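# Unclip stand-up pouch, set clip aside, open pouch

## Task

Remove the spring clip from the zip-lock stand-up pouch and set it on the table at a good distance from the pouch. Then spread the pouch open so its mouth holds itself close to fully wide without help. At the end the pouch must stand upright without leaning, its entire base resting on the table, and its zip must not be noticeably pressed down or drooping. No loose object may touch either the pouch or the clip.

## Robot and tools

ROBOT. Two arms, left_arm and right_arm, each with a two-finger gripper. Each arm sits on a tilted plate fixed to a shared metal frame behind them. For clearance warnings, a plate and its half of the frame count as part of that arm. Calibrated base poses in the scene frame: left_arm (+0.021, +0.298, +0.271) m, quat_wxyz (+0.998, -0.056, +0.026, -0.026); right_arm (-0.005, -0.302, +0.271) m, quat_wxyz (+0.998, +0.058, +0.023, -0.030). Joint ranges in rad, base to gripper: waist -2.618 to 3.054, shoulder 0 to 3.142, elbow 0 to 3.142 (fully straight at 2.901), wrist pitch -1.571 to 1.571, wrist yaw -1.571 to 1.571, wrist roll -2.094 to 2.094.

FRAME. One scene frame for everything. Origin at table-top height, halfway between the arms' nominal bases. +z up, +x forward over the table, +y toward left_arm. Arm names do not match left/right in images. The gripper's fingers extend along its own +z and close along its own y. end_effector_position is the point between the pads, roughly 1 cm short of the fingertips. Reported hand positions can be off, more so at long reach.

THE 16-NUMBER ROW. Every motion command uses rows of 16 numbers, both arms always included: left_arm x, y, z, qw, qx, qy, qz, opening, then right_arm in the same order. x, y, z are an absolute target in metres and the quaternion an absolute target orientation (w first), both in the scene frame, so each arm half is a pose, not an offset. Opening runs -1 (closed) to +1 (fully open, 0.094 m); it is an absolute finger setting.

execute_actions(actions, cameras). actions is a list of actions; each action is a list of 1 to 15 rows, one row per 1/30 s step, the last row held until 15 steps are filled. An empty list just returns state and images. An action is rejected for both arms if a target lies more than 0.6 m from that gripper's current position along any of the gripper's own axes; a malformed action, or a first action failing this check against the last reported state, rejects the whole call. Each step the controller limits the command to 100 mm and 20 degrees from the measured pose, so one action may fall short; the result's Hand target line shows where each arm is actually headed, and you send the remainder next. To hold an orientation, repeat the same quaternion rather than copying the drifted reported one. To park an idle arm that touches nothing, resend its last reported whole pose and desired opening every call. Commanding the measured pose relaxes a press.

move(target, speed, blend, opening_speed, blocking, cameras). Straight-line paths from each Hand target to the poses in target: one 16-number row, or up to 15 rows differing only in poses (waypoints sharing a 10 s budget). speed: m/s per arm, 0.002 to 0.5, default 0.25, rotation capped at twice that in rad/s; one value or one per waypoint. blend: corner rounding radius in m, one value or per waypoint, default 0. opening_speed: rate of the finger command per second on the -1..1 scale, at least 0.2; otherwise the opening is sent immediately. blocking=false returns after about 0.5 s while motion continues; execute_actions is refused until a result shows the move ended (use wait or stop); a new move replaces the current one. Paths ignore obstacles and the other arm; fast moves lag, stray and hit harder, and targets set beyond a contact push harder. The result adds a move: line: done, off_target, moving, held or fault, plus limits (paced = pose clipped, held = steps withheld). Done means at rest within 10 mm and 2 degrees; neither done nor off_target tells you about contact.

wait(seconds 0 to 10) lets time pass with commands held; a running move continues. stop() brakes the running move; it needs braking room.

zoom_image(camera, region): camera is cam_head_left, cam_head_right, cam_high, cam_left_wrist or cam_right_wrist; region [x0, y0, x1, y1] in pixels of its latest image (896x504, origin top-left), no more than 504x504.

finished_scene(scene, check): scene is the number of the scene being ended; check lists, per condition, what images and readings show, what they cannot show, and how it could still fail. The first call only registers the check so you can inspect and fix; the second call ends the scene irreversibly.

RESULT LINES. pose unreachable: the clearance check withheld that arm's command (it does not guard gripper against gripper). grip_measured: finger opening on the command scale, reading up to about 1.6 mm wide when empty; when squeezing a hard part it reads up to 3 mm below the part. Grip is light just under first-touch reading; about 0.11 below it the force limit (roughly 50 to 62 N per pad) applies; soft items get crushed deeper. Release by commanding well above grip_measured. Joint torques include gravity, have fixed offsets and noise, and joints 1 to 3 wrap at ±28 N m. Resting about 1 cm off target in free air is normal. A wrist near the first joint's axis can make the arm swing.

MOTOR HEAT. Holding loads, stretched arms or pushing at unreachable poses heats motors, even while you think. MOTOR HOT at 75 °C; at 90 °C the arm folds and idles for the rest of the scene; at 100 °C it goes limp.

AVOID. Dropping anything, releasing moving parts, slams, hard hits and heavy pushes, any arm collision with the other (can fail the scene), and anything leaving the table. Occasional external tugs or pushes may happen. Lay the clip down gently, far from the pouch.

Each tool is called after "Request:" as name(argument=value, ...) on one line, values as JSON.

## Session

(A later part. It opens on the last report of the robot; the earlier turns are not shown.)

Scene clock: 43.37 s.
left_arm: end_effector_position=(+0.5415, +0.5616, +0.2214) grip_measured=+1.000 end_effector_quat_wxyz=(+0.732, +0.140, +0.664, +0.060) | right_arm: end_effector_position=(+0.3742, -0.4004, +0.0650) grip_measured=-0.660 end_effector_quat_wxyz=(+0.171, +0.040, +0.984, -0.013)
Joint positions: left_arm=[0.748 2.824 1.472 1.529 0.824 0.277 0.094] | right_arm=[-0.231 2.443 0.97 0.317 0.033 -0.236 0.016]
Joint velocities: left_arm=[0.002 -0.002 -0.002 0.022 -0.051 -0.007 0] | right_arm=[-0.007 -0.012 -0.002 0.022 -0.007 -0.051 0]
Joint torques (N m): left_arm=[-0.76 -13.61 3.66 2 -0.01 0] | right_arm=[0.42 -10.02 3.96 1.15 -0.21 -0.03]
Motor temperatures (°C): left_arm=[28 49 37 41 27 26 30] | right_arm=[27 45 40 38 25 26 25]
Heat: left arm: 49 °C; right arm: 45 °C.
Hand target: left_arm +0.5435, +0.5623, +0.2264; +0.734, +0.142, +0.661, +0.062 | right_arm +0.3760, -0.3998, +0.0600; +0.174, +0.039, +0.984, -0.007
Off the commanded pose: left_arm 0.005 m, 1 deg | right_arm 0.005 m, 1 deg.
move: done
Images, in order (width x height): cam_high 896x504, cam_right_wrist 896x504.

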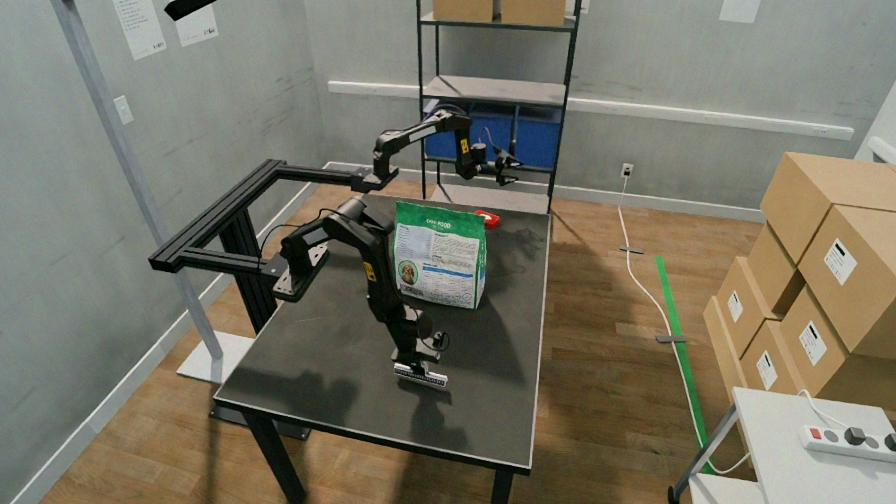

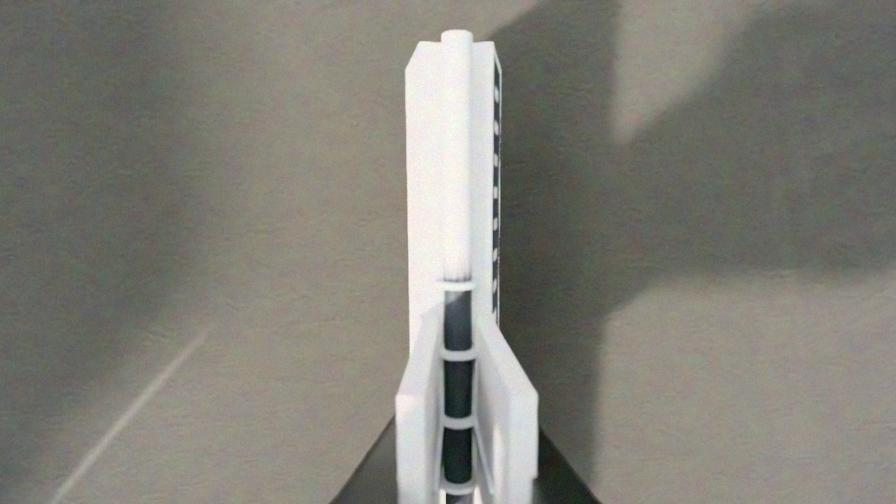

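Request:
move(target=[0.5435,0.5623,0.2264,0.734,0.142,0.661,0.062,1,0.376,-0.40,0.05,0.174,0.0387,0.984,-0.0068,-0.8], cameras=["cam_high"], speed=0.03)

Request:
zoom_image(camera="cam_high", region=[360, 310, 480, 430])

Scene clock: 44.60 s.
left_arm: end_effector_position=(+0.5415, +0.5616, +0.2214) grip_measured=+1.000 end_effector_quat_wxyz=(+0.732, +0.140, +0.664, +0.060) | right_arm: end_effector_position=(+0.3744, -0.4007, +0.0554) grip_measured=-0.660 end_effector_quat_wxyz=(+0.171, +0.040, +0.984, -0.013)
Joint positions: left_arm=[0.748 2.824 1.472 1.529 0.824 0.277 0.094] | right_arm=[-0.234 2.481 0.985 0.339 0.032 -0.238 0.016]
Joint velocities: left_arm=[-0.002 -0.007 0.002 -0.007 0.037 0.007 0] | right_arm=[0.012 -0.017 -0.012 -0.007 -0.051 -0.007 0]
Joint torques (N m): left_arm=[-0.79 -13.64 3.64 2.01 -0.02 -0.01] | right_arm=[0.46 -10.04 3.81 1.15 -0.21 -0.03]
Motor temperatures (°C): left_arm=[28 49 37 41 27 26 30] | right_arm=[27 45 40 38 25 26 25]
Heat: left arm: 49 °C; right arm: 45 °C.
Hand target: left_arm +0.5435, +0.5623, +0.2264; +0.734, +0.142, +0.661, +0.062 | right_arm +0.3757, -0.3999, +0.0500; +0.174, +0.039, +0.984, -0.007
Off the commanded pose: left_arm 0.005 m, 1 deg | right_arm 0.006 m, 1 deg.
move: done
Images, in order (width x height): cam_high 896x504.

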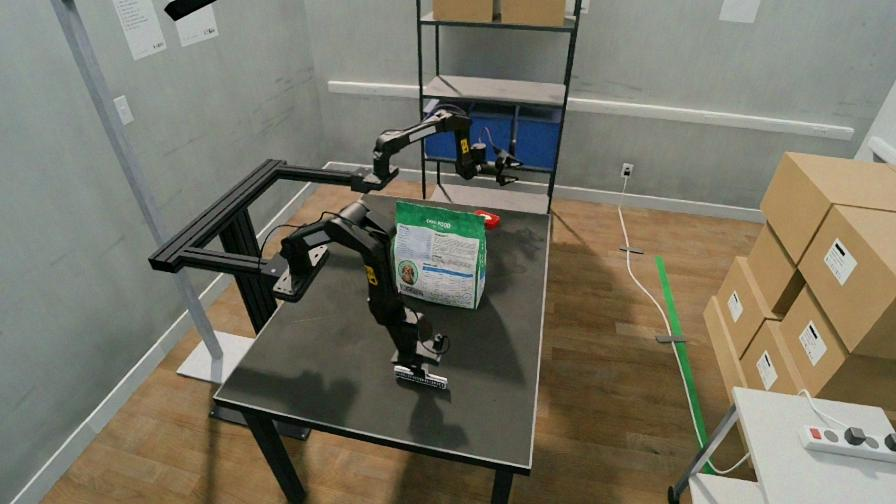

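Scaled by 4.200 from the camera's 896x504 image, which has a finer 1280x720 frame.

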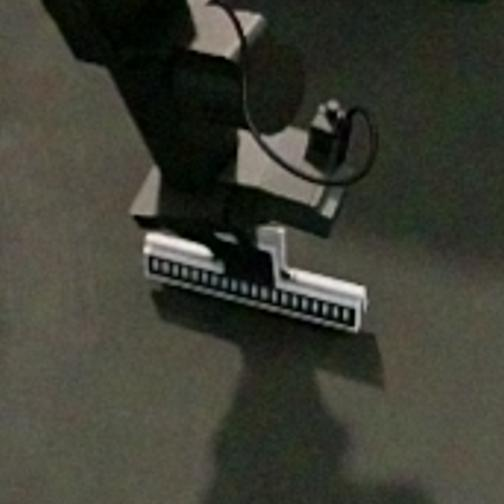

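Nearly at contact. Lower ~5 mm more, then release slowly.

Request:
move(target=[0.5435,0.5623,0.2264,0.734,0.142,0.661,0.062,1,0.376,-0.40,0.043,0.174,0.0387,0.984,-0.0068,-0.8], cameras=["cam_high"], speed=0.03)

Request:
zoom_image(camera="cam_high", region=[360, 310, 480, 430])

Request:
move(target=[0.5435,0.5623,0.2264,0.734,0.142,0.661,0.062,1,0.376,-0.40,0.038,0.174,0.0387,0.984,-0.0068,-0.8], cameras=["cam_high"], speed=0.03)

Request:
zoom_image(camera="cam_high", region=[360, 310, 480, 430])

Scene clock: 45.83 s.
left_arm: end_effector_position=(+0.5415, +0.5616, +0.2214) grip_measured=+1.000 end_effector_quat_wxyz=(+0.732, +0.140, +0.664, +0.060) | right_arm: end_effector_position=(+0.3753, -0.4002, +0.0488) grip_measured=-0.660 end_effector_quat_wxyz=(+0.172, +0.039, +0.984, -0.013)
Joint positions: left_arm=[0.748 2.824 1.472 1.529 0.824 0.277 0.094] | right_arm=[-0.234 2.508 0.998 0.355 0.031 -0.24 0.016]
Joint velocities: left_arm=[0.002 -0.012 -0.002 -0.022 -0.022 -0.007 0] | right_arm=[-0.017 -0.012 -0.017 -0.037 0.037 -0.037 0]
Joint torques (N m): left_arm=[-0.77 -13.64 3.64 2 -0.01 -0.01] | right_arm=[0.32 -10.09 3.7 1.14 -0.21 -0.03]
Motor temperatures (°C): left_arm=[28 49 37 41 27 26 30] | right_arm=[27 45 40 38 25 26 25]
Heat: left arm: 49 °C; right arm: 45 °C.
Hand target: left_arm +0.5435, +0.5623, +0.2264; +0.734, +0.142, +0.661, +0.062 | right_arm +0.3760, -0.4000, +0.0431; +0.174, +0.039, +0.984, -0.007
Off the commanded pose: left_arm 0.005 m, 1 deg | right_arm 0.006 m, 1 deg.
move: done
Images, in order (width x height): cam_high 896x504.

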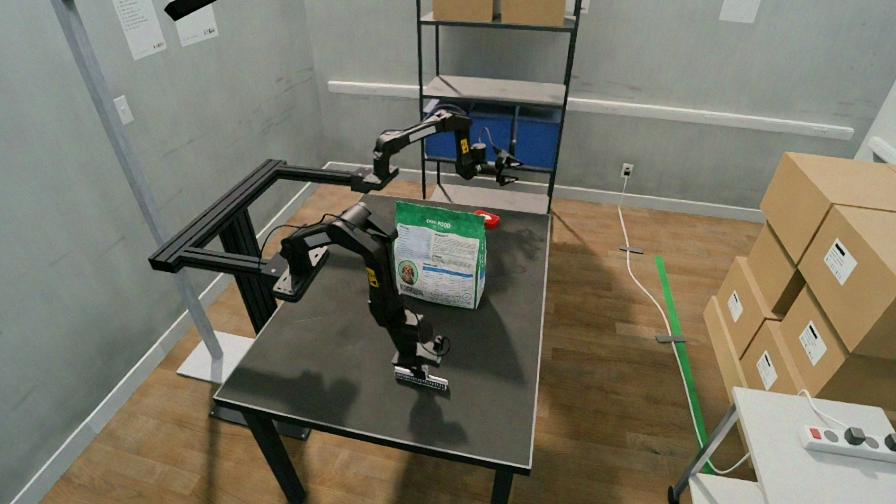

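Scaled by 4.200 from the camera's 896x504 image, which has a finer 1280x720 frame.

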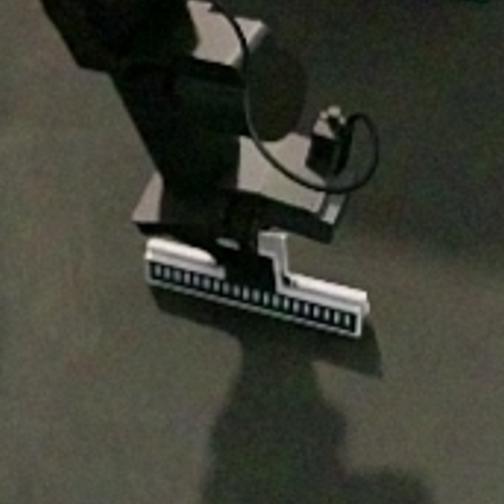

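Scene clock: 46.53 s.
left_arm: end_effector_position=(+0.5415, +0.5616, +0.2214) grip_measured=+1.000 end_effector_quat_wxyz=(+0.732, +0.140, +0.664, +0.060) | right_arm: end_effector_position=(+0.3758, -0.4008, +0.0458) grip_measured=-0.660 end_effector_quat_wxyz=(+0.172, +0.040, +0.984, -0.013)
Joint positions: left_arm=[0.748 2.824 1.472 1.529 0.824 0.277 0.094] | right_arm=[-0.236 2.519 1.004 0.361 0.03 -0.241 0.016]
Joint velocities: left_arm=[-0.022 0.002 0.007 -0.007 -0.095 -0.007 0] | right_arm=[-0.002 0.002 -0.002 -0.037 -0.037 0.051 0]
Joint torques (N m): left_arm=[-0.8 -13.64 3.67 2.01 -0.01 -0.02] | right_arm=[0.38 -9.48 3.86 1.19 -0.2 -0.04]
Motor temperatures (°C): left_arm=[28 49 37 41 27 26 30] | right_arm=[27 45 40 38 25 26 25]
Heat: left arm: 49 °C; right arm: 45 °C.
Hand target: left_arm +0.5435, +0.5623, +0.2264; +0.734, +0.142, +0.661, +0.062 | right_arm +0.3757, -0.4000, +0.0381; +0.174, +0.039, +0.984, -0.007
Off the commanded pose: left_arm 0.005 m, 1 deg | right_arm 0.008 m, 1 deg.
move: done
Images, in order (width x height): cam_high 896x504.

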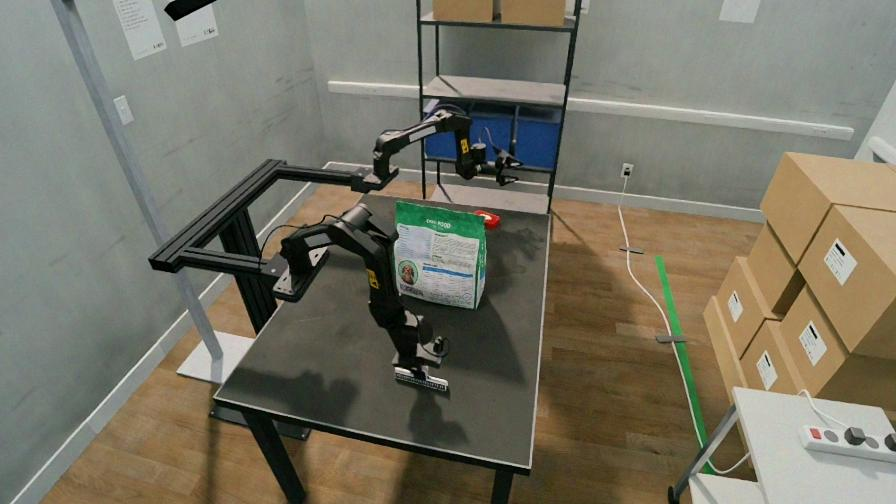

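Scaled by 4.200 from the camera's 896x504 image, which has a finer 1280x720 frame.

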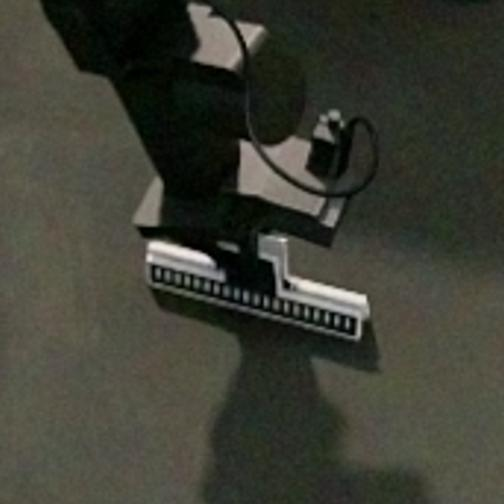

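Request:
move(target=[0.5435,0.5623,0.2264,0.734,0.142,0.661,0.062,1,0.376,-0.40,0.034,0.174,0.0387,0.984,-0.0068,-0.8], cameras=[], speed=0.03)

Request:
move(target=[0.5435,0.5623,0.2264,0.734,0.142,0.661,0.062,1,0.376,-0.40,0.034,0.174,0.0387,0.984,-0.0068,0.1], cameras=["cam_high","cam_right_wrist"], opening_speed=0.3)

Request:
zoom_image(camera="cam_high", region=[360, 310, 480, 430])

Scene clock: 47.60 s.
left_arm: end_effector_position=(+0.5415, +0.5616, +0.2214) grip_measured=+1.000 end_effector_quat_wxyz=(+0.732, +0.140, +0.664, +0.060) | right_arm: end_effector_position=(+0.3764, -0.4007, +0.0446) grip_measured=-0.661 end_effector_quat_wxyz=(+0.172, +0.040, +0.984, -0.012)
Joint positions: left_arm=[0.748 2.824 1.472 1.529 0.824 0.277 0.094] | right_arm=[-0.236 2.525 1.009 0.361 0.029 -0.241 0.016]
Joint velocities: left_arm=[-0.002 -0.032 -0.007 0.007 -0.007 0.007 0] | right_arm=[0.002 0.007 0.012 0.11 -0.007 0.007 -0.001]
Joint torques (N m): left_arm=[-0.79 -13.6 3.64 2 -0.01 -0.01] | right_arm=[0.32 -8.76 4 1.28 -0.2 -0.04]
Motor temperatures (°C): left_arm=[28 49 37 41 27 26 30] | right_arm=[27 45 40 38 25 26 25]
Heat: left arm: 49 °C; right arm: 45 °C.
Hand target: left_arm +0.5435, +0.5623, +0.2264; +0.734, +0.142, +0.661, +0.062 | right_arm +0.3755, -0.3998, +0.0343; +0.174, +0.039, +0.984, -0.007
Off the commanded pose: left_arm 0.005 m, 1 deg | right_arm 0.011 m, 1 deg.
move: off_target (right_arm)
No camera images: "cameras" was empty.

Scene clock: 50.80 s.
left_arm: end_effector_position=(+0.5415, +0.5616, +0.2214) grip_measured=+1.000 end_effector_quat_wxyz=(+0.732, +0.140, +0.664, +0.060) | right_arm: end_effector_position=(+0.3783, -0.4035, +0.0425) grip_measured=+0.098 end_effector_quat_wxyz=(+0.178, +0.041, +0.983, -0.015)
Joint positions: left_arm=[0.748 2.824 1.472 1.529 0.824 0.277 0.094] | right_arm=[-0.242 2.536 1.013 0.382 0.028 -0.245 0.052]
Joint velocities: left_arm=[-0.012 -0.022 -0.002 0.037 0.037 -0.022 0] | right_arm=[-0.002 0.002 -0.032 0.007 -0.066 0.007 -0.001]
Joint torques (N m): left_arm=[-0.79 -13.63 3.66 2.01 0 -0.01] | right_arm=[0.77 -9.73 3.73 1.08 -0.2 0]
Motor temperatures (°C): left_arm=[28 50 37 41 27 26 30] | right_arm=[27 45 40 38 25 26 25]
Heat: left arm: 50 °C; right arm: 45 °C.
Hand target: left_arm +0.5435, +0.5623, +0.2264; +0.734, +0.142, +0.661, +0.062 | right_arm +0.3758, -0.4000, +0.0343; +0.174, +0.039, +0.984, -0.007
Off the commanded pose: left_arm 0.005 m, 1 deg | right_arm 0.009 m, 1 deg.
move: done
Images, in order (width x height): cam_high 896x504, cam_right_wrist 896x504.

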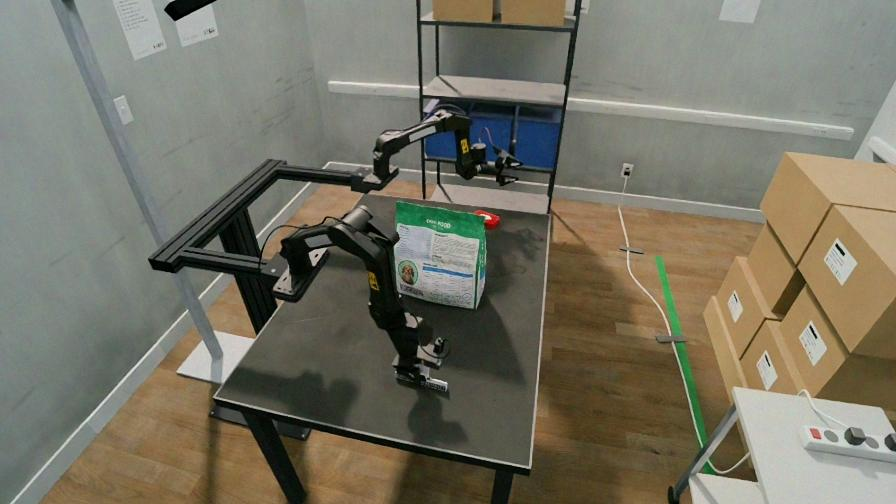

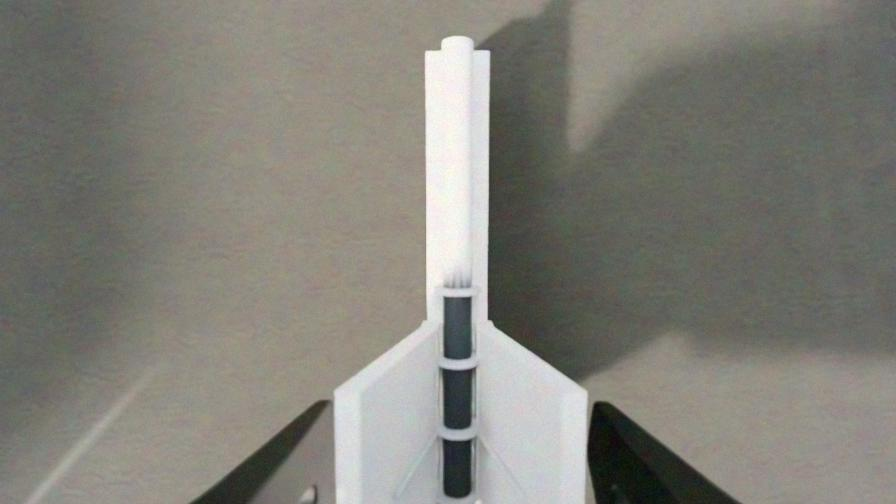

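Scaled by 4.200 from the camera's 896x504 image, which has a finer 1280x720 frame.

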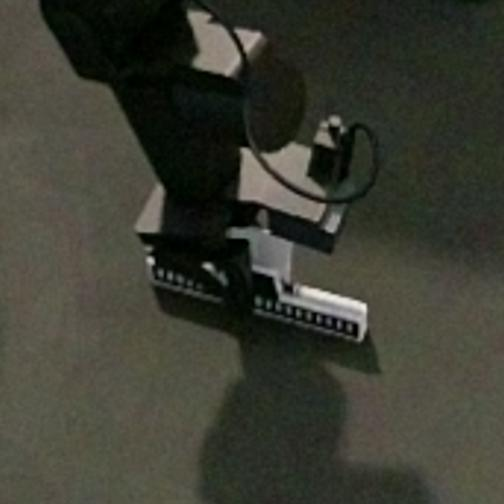

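Request:
move(target=[[0.5435,0.5623,0.2264,0.734,0.142,0.661,0.062,1,0.376,-0.40,0.036,0.174,0.0387,0.984,-0.0068,1],[0.5435,0.5623,0.2264,0.734,0.142,0.661,0.062,1,0.36,-0.40,0.15,0.174,0.0387,0.984,-0.0068,1]], cameras=["cam_high","cam_right_wrist"], opening_speed=1.5, speed=0.1)

Scene clock: 53.00 s.
left_arm: end_effector_position=(+0.5415, +0.5616, +0.2214) grip_measured=+1.000 end_effector_quat_wxyz=(+0.732, +0.140, +0.664, +0.060) | right_arm: end_effector_position=(+0.3591, -0.4041, +0.1441) grip_measured=+0.998 end_effector_quat_wxyz=(+0.169, +0.040, +0.985, -0.010)
Joint positions: left_arm=[0.748 2.824 1.472 1.529 0.824 0.277 0.094] | right_arm=[-0.233 2.114 0.849 0.103 0.028 -0.236 0.094]
Joint velocities: left_arm=[0.022 -0.027 0.002 0.007 -0.037 -0.007 0] | right_arm=[-0.002 -0.007 -0.017 -0.066 -0.051 0.037 0]
Joint torques (N m): left_arm=[-0.76 -13.65 3.62 2 0 -0.02] | right_arm=[1.39 -12.74 3.23 0.86 -0.11 0.08]
Motor temperatures (°C): left_arm=[28 50 37 41 26 26 30] | right_arm=[27 46 40 38 25 26 25]
Heat: left arm: 50 °C; right arm: 46 °C.
Hand target: left_arm +0.5435, +0.5623, +0.2264; +0.734, +0.142, +0.661, +0.062 | right_arm +0.3601, -0.4005, +0.1506; +0.174, +0.039, +0.984, -0.007
Off the commanded pose: left_arm 0.005 m, 1 deg | right_arm 0.007 m, 1 deg.
move: done
Images, in order (width x height): cam_high 896x504, cam_right_wrist 896x504.

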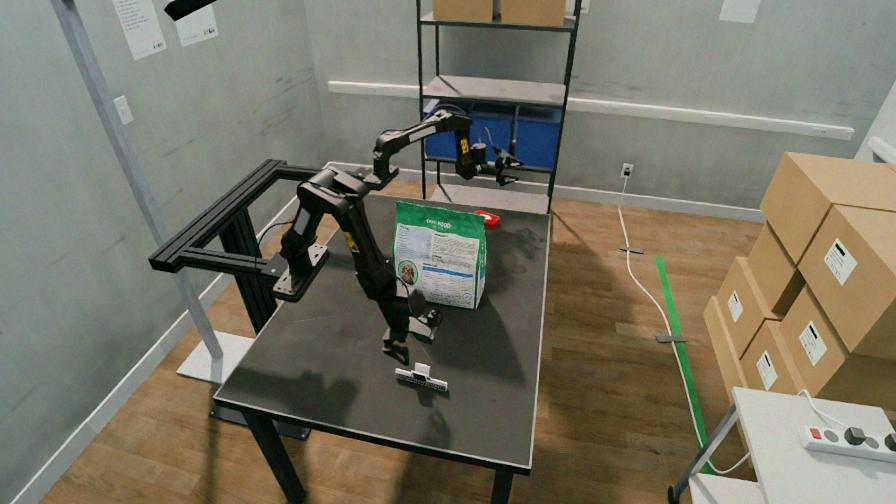

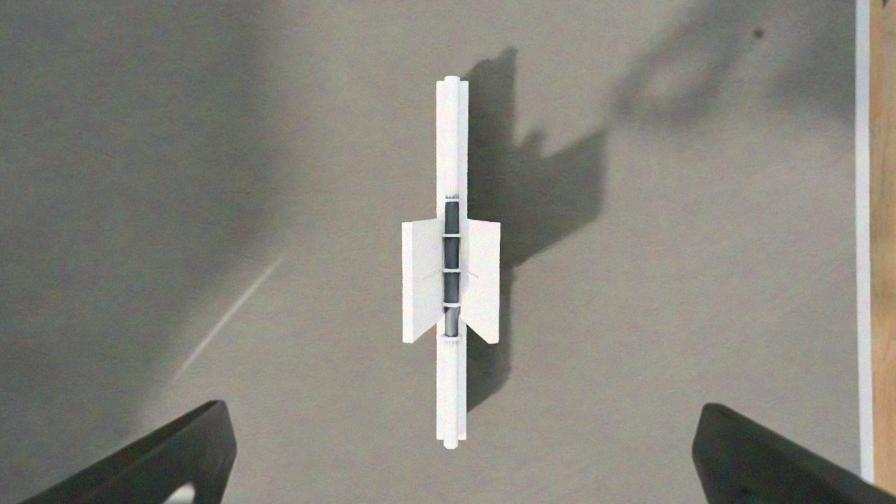

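Request:
move(target=[[0.5435,0.5623,0.2264,0.734,0.142,0.661,0.062,1,0.33,-0.35,0.4,0.174,0.0,0.985,0,1],[0.5435,0.5623,0.2264,0.734,0.142,0.661,0.062,1,0.32,-0.03,0.50,0.174,0.0387,0.984,-0.0068,1]], blend=0.05, cameras=["cam_high","cam_right_wrist","cam_head_right"])

Request:
zoom_image(camera="cam_right_wrist", region=[300, 0, 600, 500])

Request:
zoom_image(camera="cam_head_right", region=[480, 60, 620, 280])

Scene clock: 58.20 s.
left_arm: end_effector_position=(+0.5415, +0.5616, +0.2214) grip_measured=+1.000 end_effector_quat_wxyz=(+0.732, +0.140, +0.664, +0.060) | right_arm: end_effector_position=(+0.3069, -0.0282, +0.5017) grip_measured=+0.998 end_effector_quat_wxyz=(+0.174, +0.033, +0.984, +0.006)
Joint positions: left_arm=[0.748 2.824 1.472 1.529 0.824 0.277 0.094] | right_arm=[0.995 2.093 2.241 -1.568 0.381 0.952 0.094]
Joint velocities: left_arm=[-0.017 -0.012 0.007 0.007 -0.007 0.007 0] | right_arm=[0.002 -0.012 0.022 0.066 0.037 -0.007 0]
Joint torques (N m): left_arm=[-0.8 -13.6 3.66 2 -0.02 0] | right_arm=[0.65 -10.21 8.12 0.55 0.34 0.08]
Motor temperatures (°C): left_arm=[28 50 37 41 26 26 30] | right_arm=[27 45 40 37 25 26 25]
Heat: left arm: 50 °C; right arm: 45 °C.
Hand target: left_arm +0.5435, +0.5623, +0.2264; +0.734, +0.142, +0.661, +0.062 | right_arm +0.3115, -0.0304, +0.5014; +0.180, +0.038, +0.983, -0.004
Off the commanded pose: left_arm 0.005 m, 1 deg | right_arm 0.013 m, 2 deg.
joint sent to its limit (right arm) — joint 4 (wrist pitch), lower limit. The joint targets are off in position, not in orientation.
move: off_target (right_arm)
Images, in order (width x height): cam_head_right 896x504, cam_high 896x504, cam_right_wrist 896x504.

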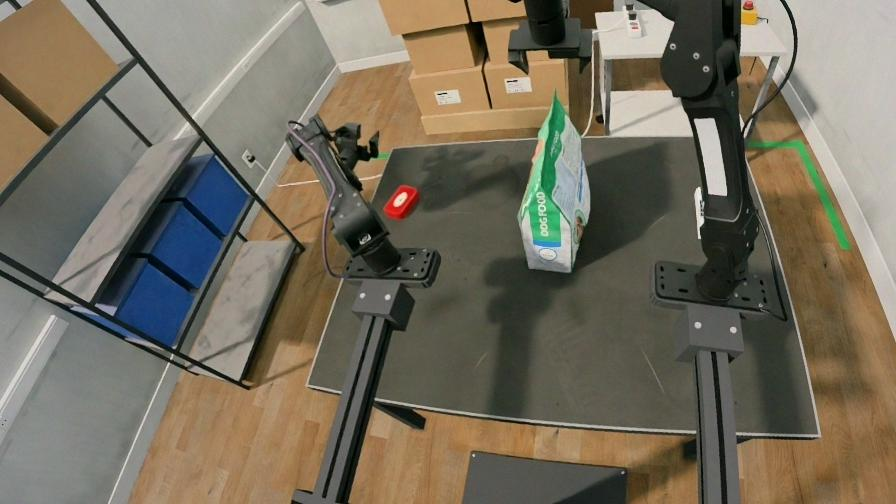

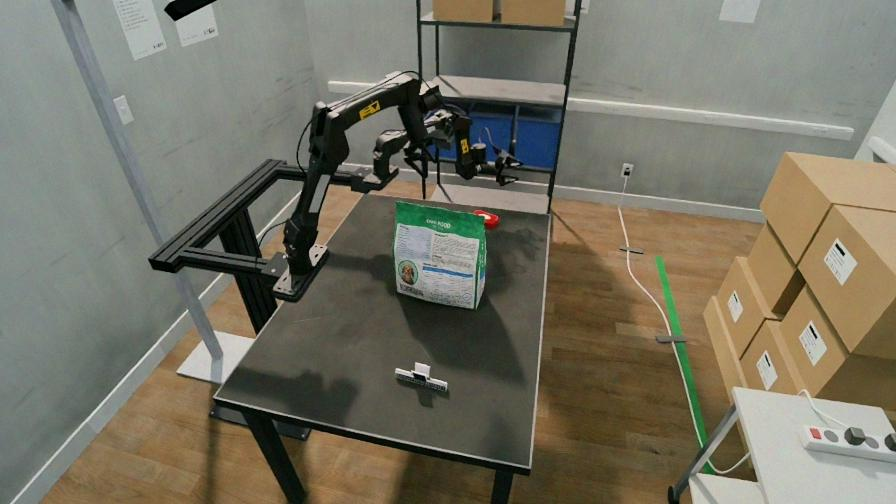

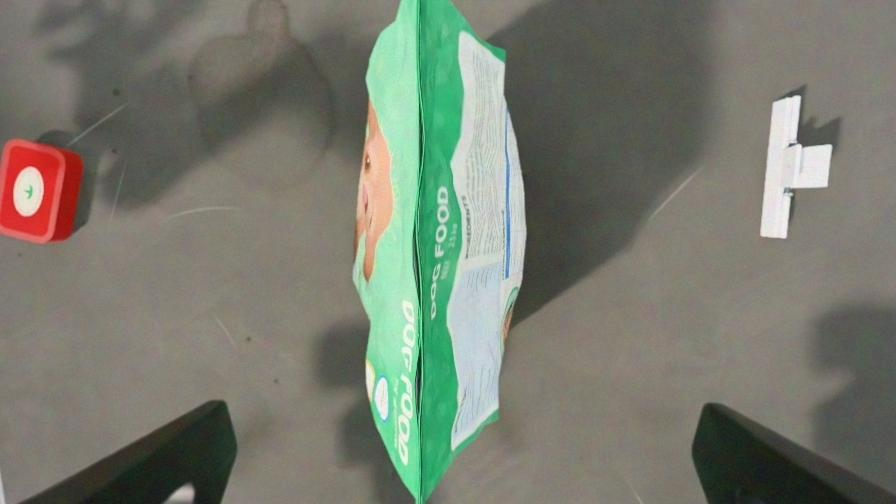

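Scaled by 1.008 from the camera's 896x504 image, which has a finer 1280x720 frame.

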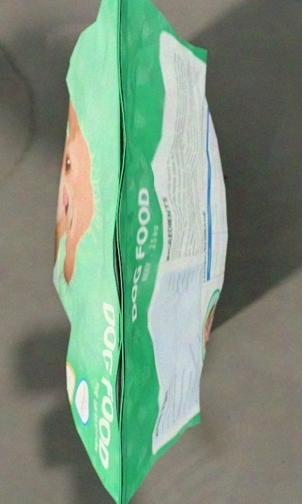

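Scaled by 2.291 from the camera's 896x504 image, which has a finer 1280x720 frame.

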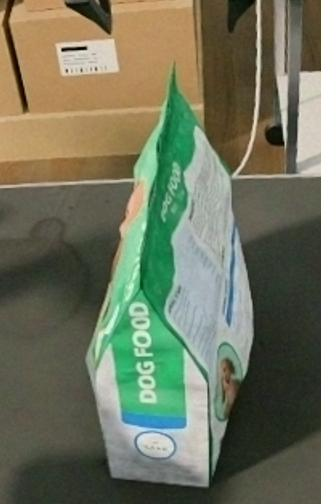

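Request:
move(target=[0.5435,0.5623,0.2264,0.734,0.142,0.661,0.062,1,0.30,-0.01,0.40,0.174,0.0,0.985,0,1], cameras=["cam_right_wrist"])

Request:
zoom_image(camera="cam_right_wrist", region=[350, 0, 600, 250])

Request:
zoom_image(camera="cam_right_wrist", region=[350, 254, 600, 504])

Scene clock: 59.90 s.
left_arm: end_effector_position=(+0.5415, +0.5616, +0.2214) grip_measured=+1.000 end_effector_quat_wxyz=(+0.732, +0.140, +0.664, +0.060) | right_arm: end_effector_position=(+0.3023, -0.0098, +0.3866) grip_measured=+0.998 end_effector_quat_wxyz=(+0.162, +0.002, +0.987, -0.014)
Joint positions: left_arm=[0.748 2.824 1.472 1.529 0.824 0.277 0.094] | right_arm=[1.002 2.074 1.746 -1.134 0.382 0.906 0.094]
Joint velocities: left_arm=[-0.002 0.017 -0.017 -0.007 -0.022 -0.022 0] | right_arm=[0.002 -0.002 -0.002 -0.037 0.022 -0.095 0]
Joint torques (N m): left_arm=[-0.77 -13.64 3.67 2.01 0 -0.01] | right_arm=[1.54 -15.54 5.72 0.7 0.16 -0.03]
Motor temperatures (°C): left_arm=[28 50 37 41 26 26 30] | right_arm=[27 46 40 37 25 26 25]
Heat: left arm: 50 °C; right arm: 46 °C.
Hand target: left_arm +0.5435, +0.5623, +0.2264; +0.734, +0.142, +0.661, +0.062 | right_arm +0.3003, -0.0094, +0.3999; +0.174, +0.000, +0.985, +0.000
Off the commanded pose: left_arm 0.005 m, 1 deg | right_arm 0.014 m, 2 deg.
move: off_target (right_arm)
Images, in order (width x height): cam_right_wrist 896x504.

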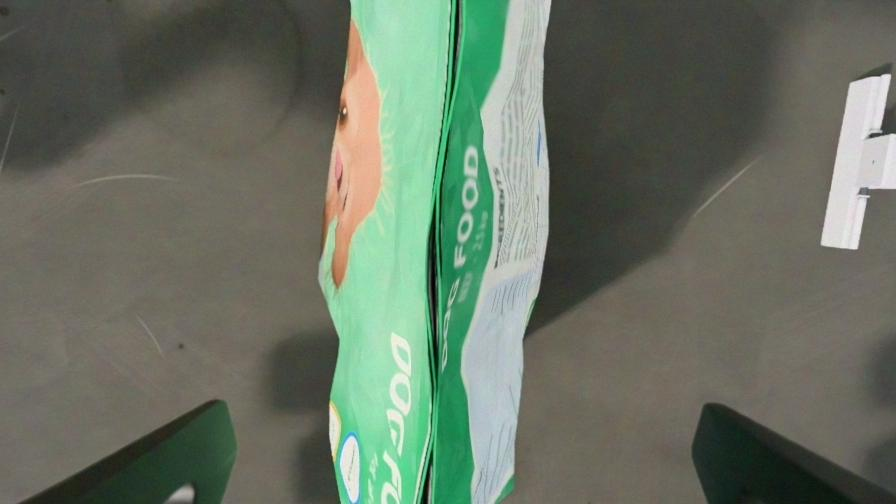

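Scaled by 2.016 from the camera's 896x504 image, which has a finer 1280x720 frame.

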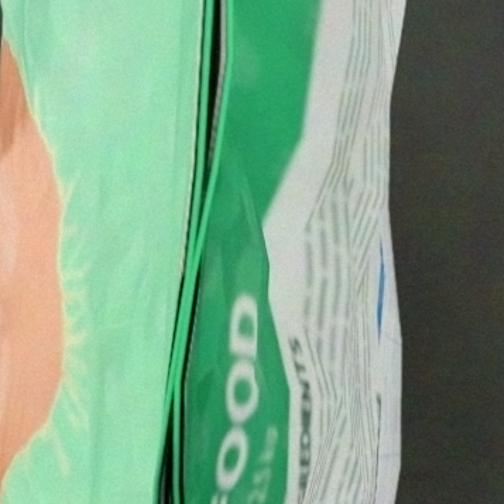

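Scaled by 2.016 from the camera's 896x504 image, which has a finer 1280x720 frame.

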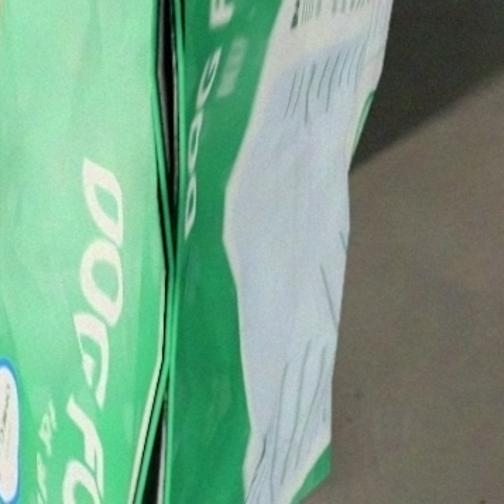

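Request:
move(target=[0.5435,0.5623,0.2264,0.734,0.142,0.661,0.062,1,0.212,0.006,0.42,0.174,0.0387,0.984,-0.0068,1], cameras=["cam_right_wrist","cam_head_right"])

Scene clock: 62.53 s.
left_arm: end_effector_position=(+0.5415, +0.5616, +0.2214) grip_measured=+1.000 end_effector_quat_wxyz=(+0.732, +0.140, +0.664, +0.060) | right_arm: end_effector_position=(+0.2085, +0.0104, +0.4092) grip_measured=+0.998 end_effector_quat_wxyz=(+0.162, +0.033, +0.986, -0.009)
Joint positions: left_arm=[0.748 2.824 1.472 1.529 0.824 0.277 0.094] | right_arm=[1.239 1.989 1.688 -1.259 0.394 1.225 0.094]
Joint velocities: left_arm=[-0.012 -0.017 -0.007 -0.022 0.007 -0.051 0] | right_arm=[0.012 -0.002 0.012 -0.066 0.022 0.022 0]
Joint torques (N m): left_arm=[-0.76 -13.61 3.67 2 -0.01 -0.01] | right_arm=[0.66 -13.15 6.72 0.29 0.38 0.08]
Motor temperatures (°C): left_arm=[27 50 37 41 26 26 30] | right_arm=[27 47 40 37 25 26 25]
Heat: left arm: 50 °C; right arm: 47 °C.
Hand target: left_arm +0.5435, +0.5623, +0.2264; +0.734, +0.142, +0.661, +0.062 | right_arm +0.2116, +0.0048, +0.4199; +0.174, +0.039, +0.984, -0.006
Off the commanded pose: left_arm 0.005 m, 1 deg | right_arm 0.012 m, 2 deg.
move: off_target (right_arm)
Images, in order (width x height): cam_head_right 896x504, cam_right_wrist 896x504.

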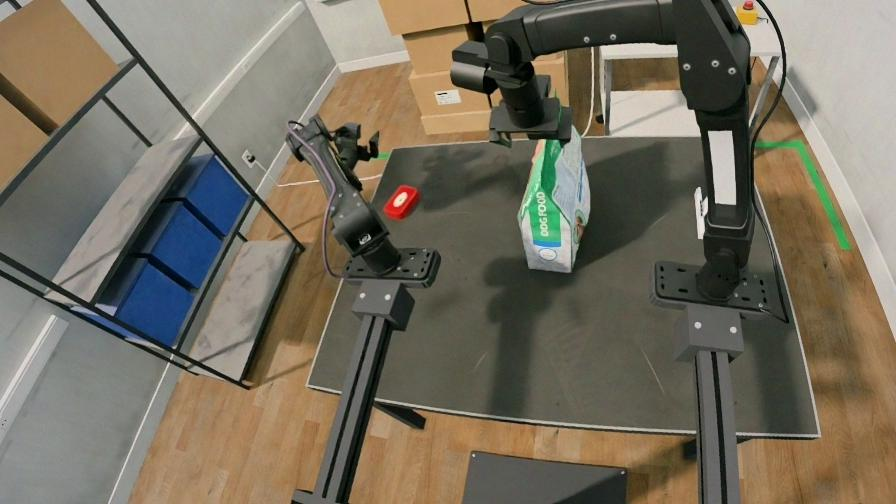

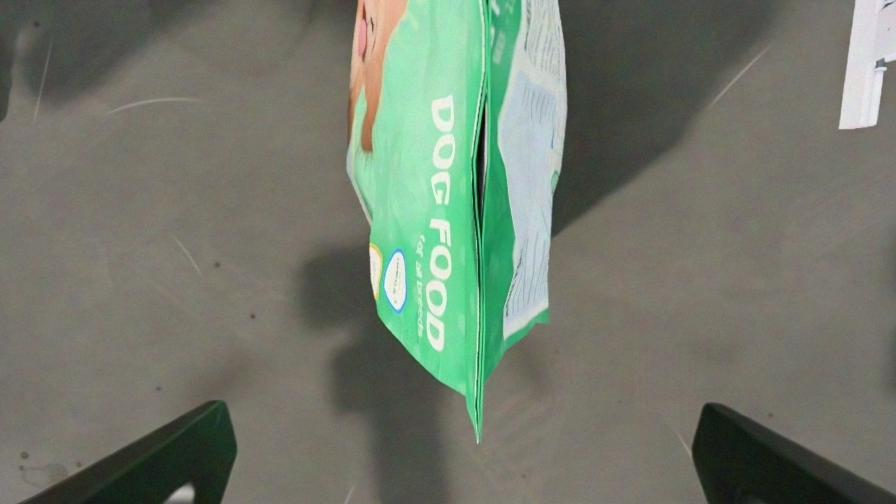

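Request:
move(target=[[0.48,0.30,0.42,0.259,0,0.966,0,1,0.212,0.006,0.42,0.174,0.0387,0.984,-0.0068,1],[0.45,-0.01,0.43,0.174,0.0387,0.984,-0.0068,1,0.18,0.006,0.44,0.174,0.0387,0.984,-0.0068,1]], cameras=["cam_left_wrist","cam_right_wrist","cam_head_right","cam_high"])

Scene clock: 68.27 s.
left_arm: end_effector_position=(+0.4448, -0.0110, +0.4317) grip_measured=+1.000 end_effector_quat_wxyz=(+0.174, +0.048, +0.983, -0.015) | right_arm: end_effector_position=(+0.1775, +0.0056, +0.4209) grip_measured=+0.998 end_effector_quat_wxyz=(+0.157, +0.035, +0.987, -0.025)
Joint positions: left_arm=[-0.721 2.559 2.798 -1.552 -0.32 -0.613 0.094] | right_arm=[1.315 1.973 1.706 -1.36 0.394 1.32 0.094]
Joint velocities: left_arm=[-0.017 -0.002 -0.002 -0.037 -0.007 -0.007 0] | right_arm=[0.012 0.012 -0.007 -0.007 -0.066 0.037 0]
Joint torques (N m): left_arm=[-1.25 -11.59 7.97 0.95 -0.29 -0.04] | right_arm=[1.2 -13.46 8.57 0.14 0.37 0.08]
Motor temperatures (°C): left_arm=[27 49 38 40 26 26 30] | right_arm=[27 47 40 36 25 25 24]
Heat: left arm: 49 °C; right arm: 47 °C.
Hand target: left_arm +0.4485, -0.0085, +0.4294; +0.178, +0.043, +0.983, -0.008 | right_arm +0.1799, +0.0051, +0.4398; +0.174, +0.039, +0.984, -0.006
Off the commanded pose: left_arm 0.006 m, 1 deg | right_arm 0.019 m, 3 deg.
joint sent to its limit (left arm) — joint 4 (wrist pitch), lower limit. The joint targets still meet the commanded pose.
move: off_target (right_arm)
Images, in order (width x height): cam_head_right 896x504, cam_high 896x504, cam_left_wrist 896x504, cam_right_wrist 896x504.

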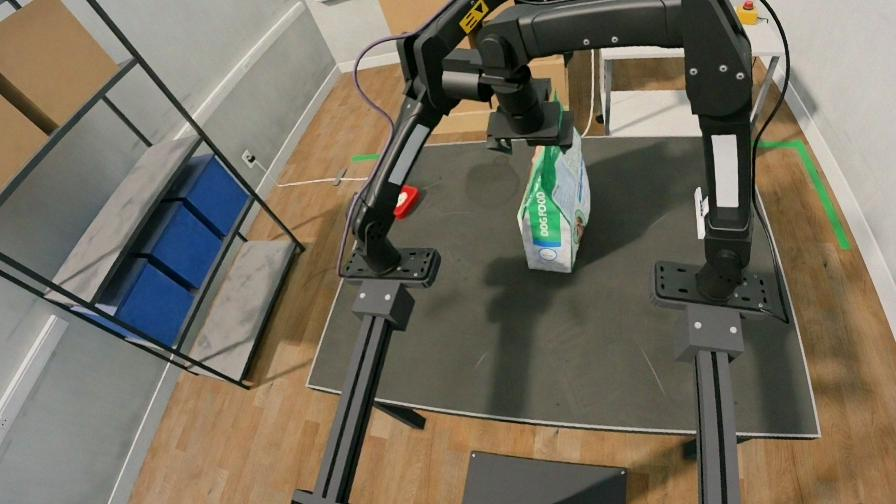

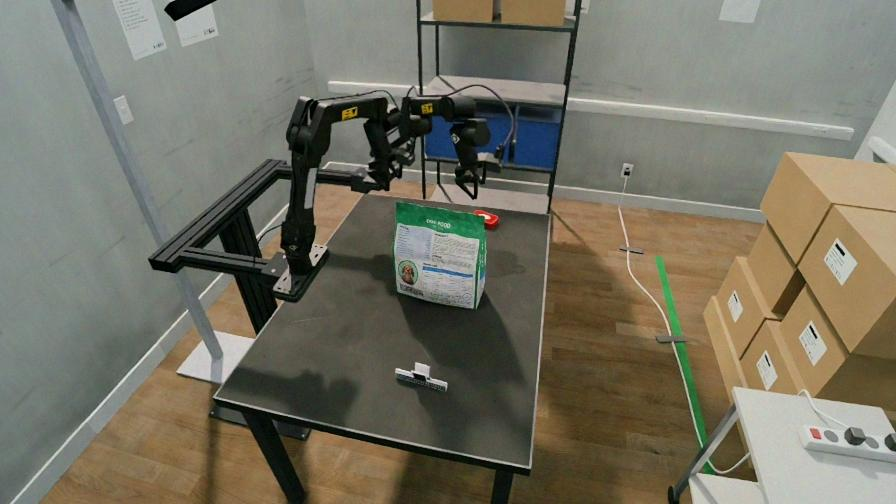

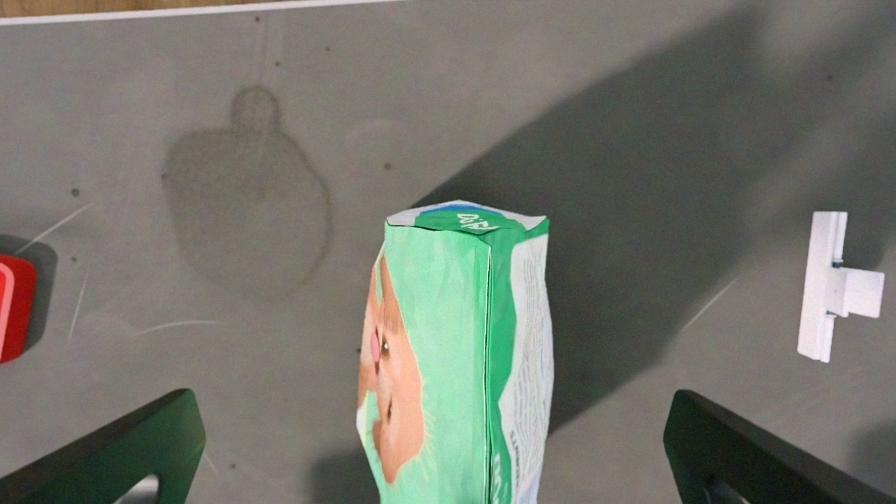

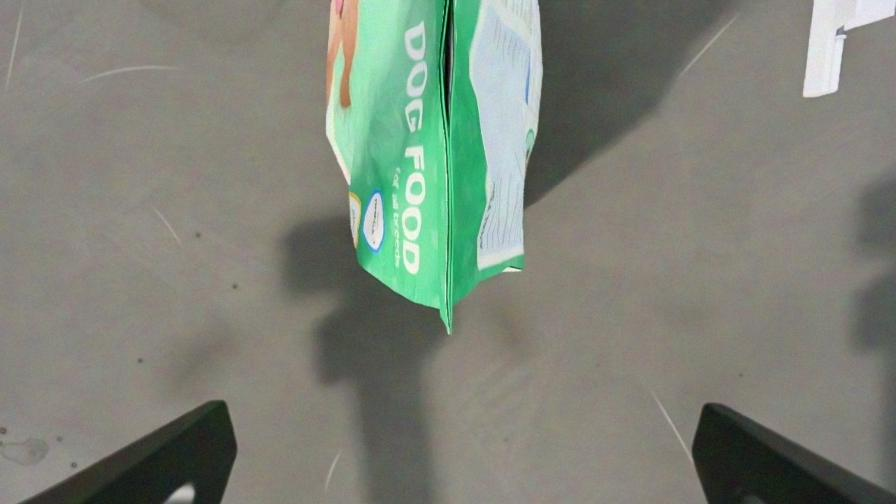

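Request:
move(target=[[0.4705,-0.024,0.39,0.174,0.0454,0.983,-0.008,1,0.187,0.006,0.39,0.174,0.0454,0.983,-0.008,1],[0.4705,-0.024,0.328,0.174,0.0454,0.983,-0.008,1,0.187,0.006,0.342,0.174,0.0454,0.983,-0.008,1]], speed=0.1, cameras=["cam_left_wrist","cam_right_wrist","cam_high"])

Request:
zoom_image(camera="cam_high", region=[370, 120, 510, 260])

Scene clock: 71.00 s.
left_arm: end_effector_position=(+0.4655, -0.0263, +0.3148) grip_measured=+1.000 end_effector_quat_wxyz=(+0.162, +0.049, +0.986, -0.001) | right_arm: end_effector_position=(+0.1832, +0.0105, +0.3467) grip_measured=+0.998 end_effector_quat_wxyz=(+0.166, +0.047, +0.985, +0.003)
Joint positions: left_arm=[-0.689 2.568 2.341 -1.115 -0.32 -0.588 0.094] | right_arm=[1.29 1.967 1.4 -0.993 0.396 1.304 0.094]
Joint velocities: left_arm=[-0.007 -0.007 -0.017 -0.051 -0.007 0.007 0] | right_arm=[-0.012 0.012 -0.017 -0.051 -0.022 0.051 0.001]
Joint torques (N m): left_arm=[-1.22 -17.35 4.27 1.13 -0.15 0.01] | right_arm=[0.25 -9.54 5.76 0.52 0.37 -0.03]
Motor temperatures (°C): left_arm=[27 50 38 40 26 26 30] | right_arm=[27 46 40 36 25 25 24]
Heat: left arm: 50 °C; right arm: 46 °C.
Hand target: left_arm +0.4694, -0.0231, +0.3274; +0.174, +0.045, +0.984, -0.008 | right_arm +0.1872, +0.0066, +0.3421; +0.174, +0.045, +0.984, -0.008
Off the commanded pose: left_arm 0.014 m, 2 deg | right_arm 0.008 m, 2 deg.
move: off_target (left_arm)
Images, in order (width x height): cam_high 896x504, cam_left_wrist 896x504, cam_right_wrist 896x504.

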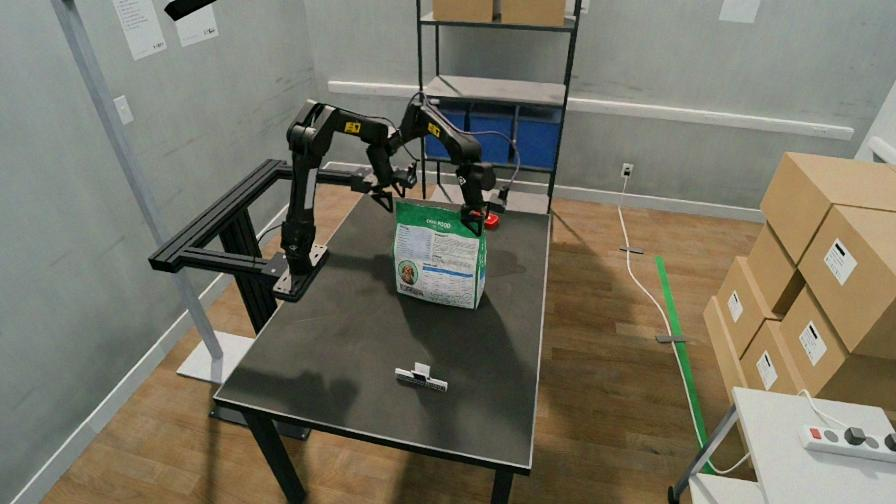

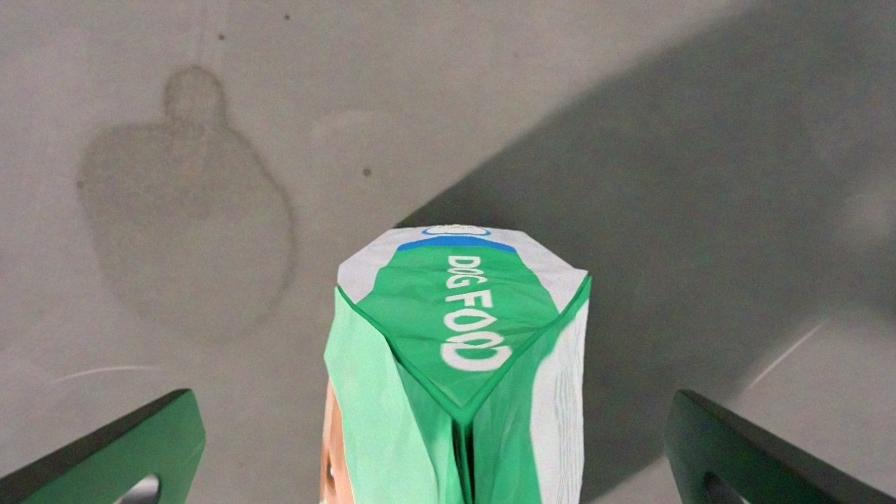

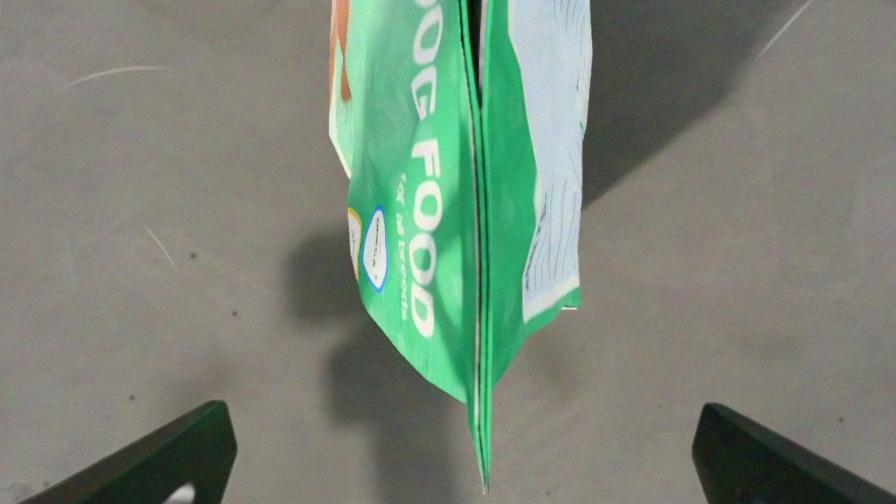

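Scaled by 3.600 from the camera's 896x504 image, which has a finer 1280x720 frame.

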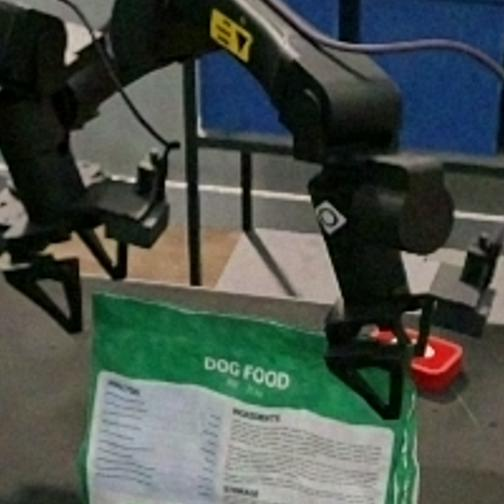

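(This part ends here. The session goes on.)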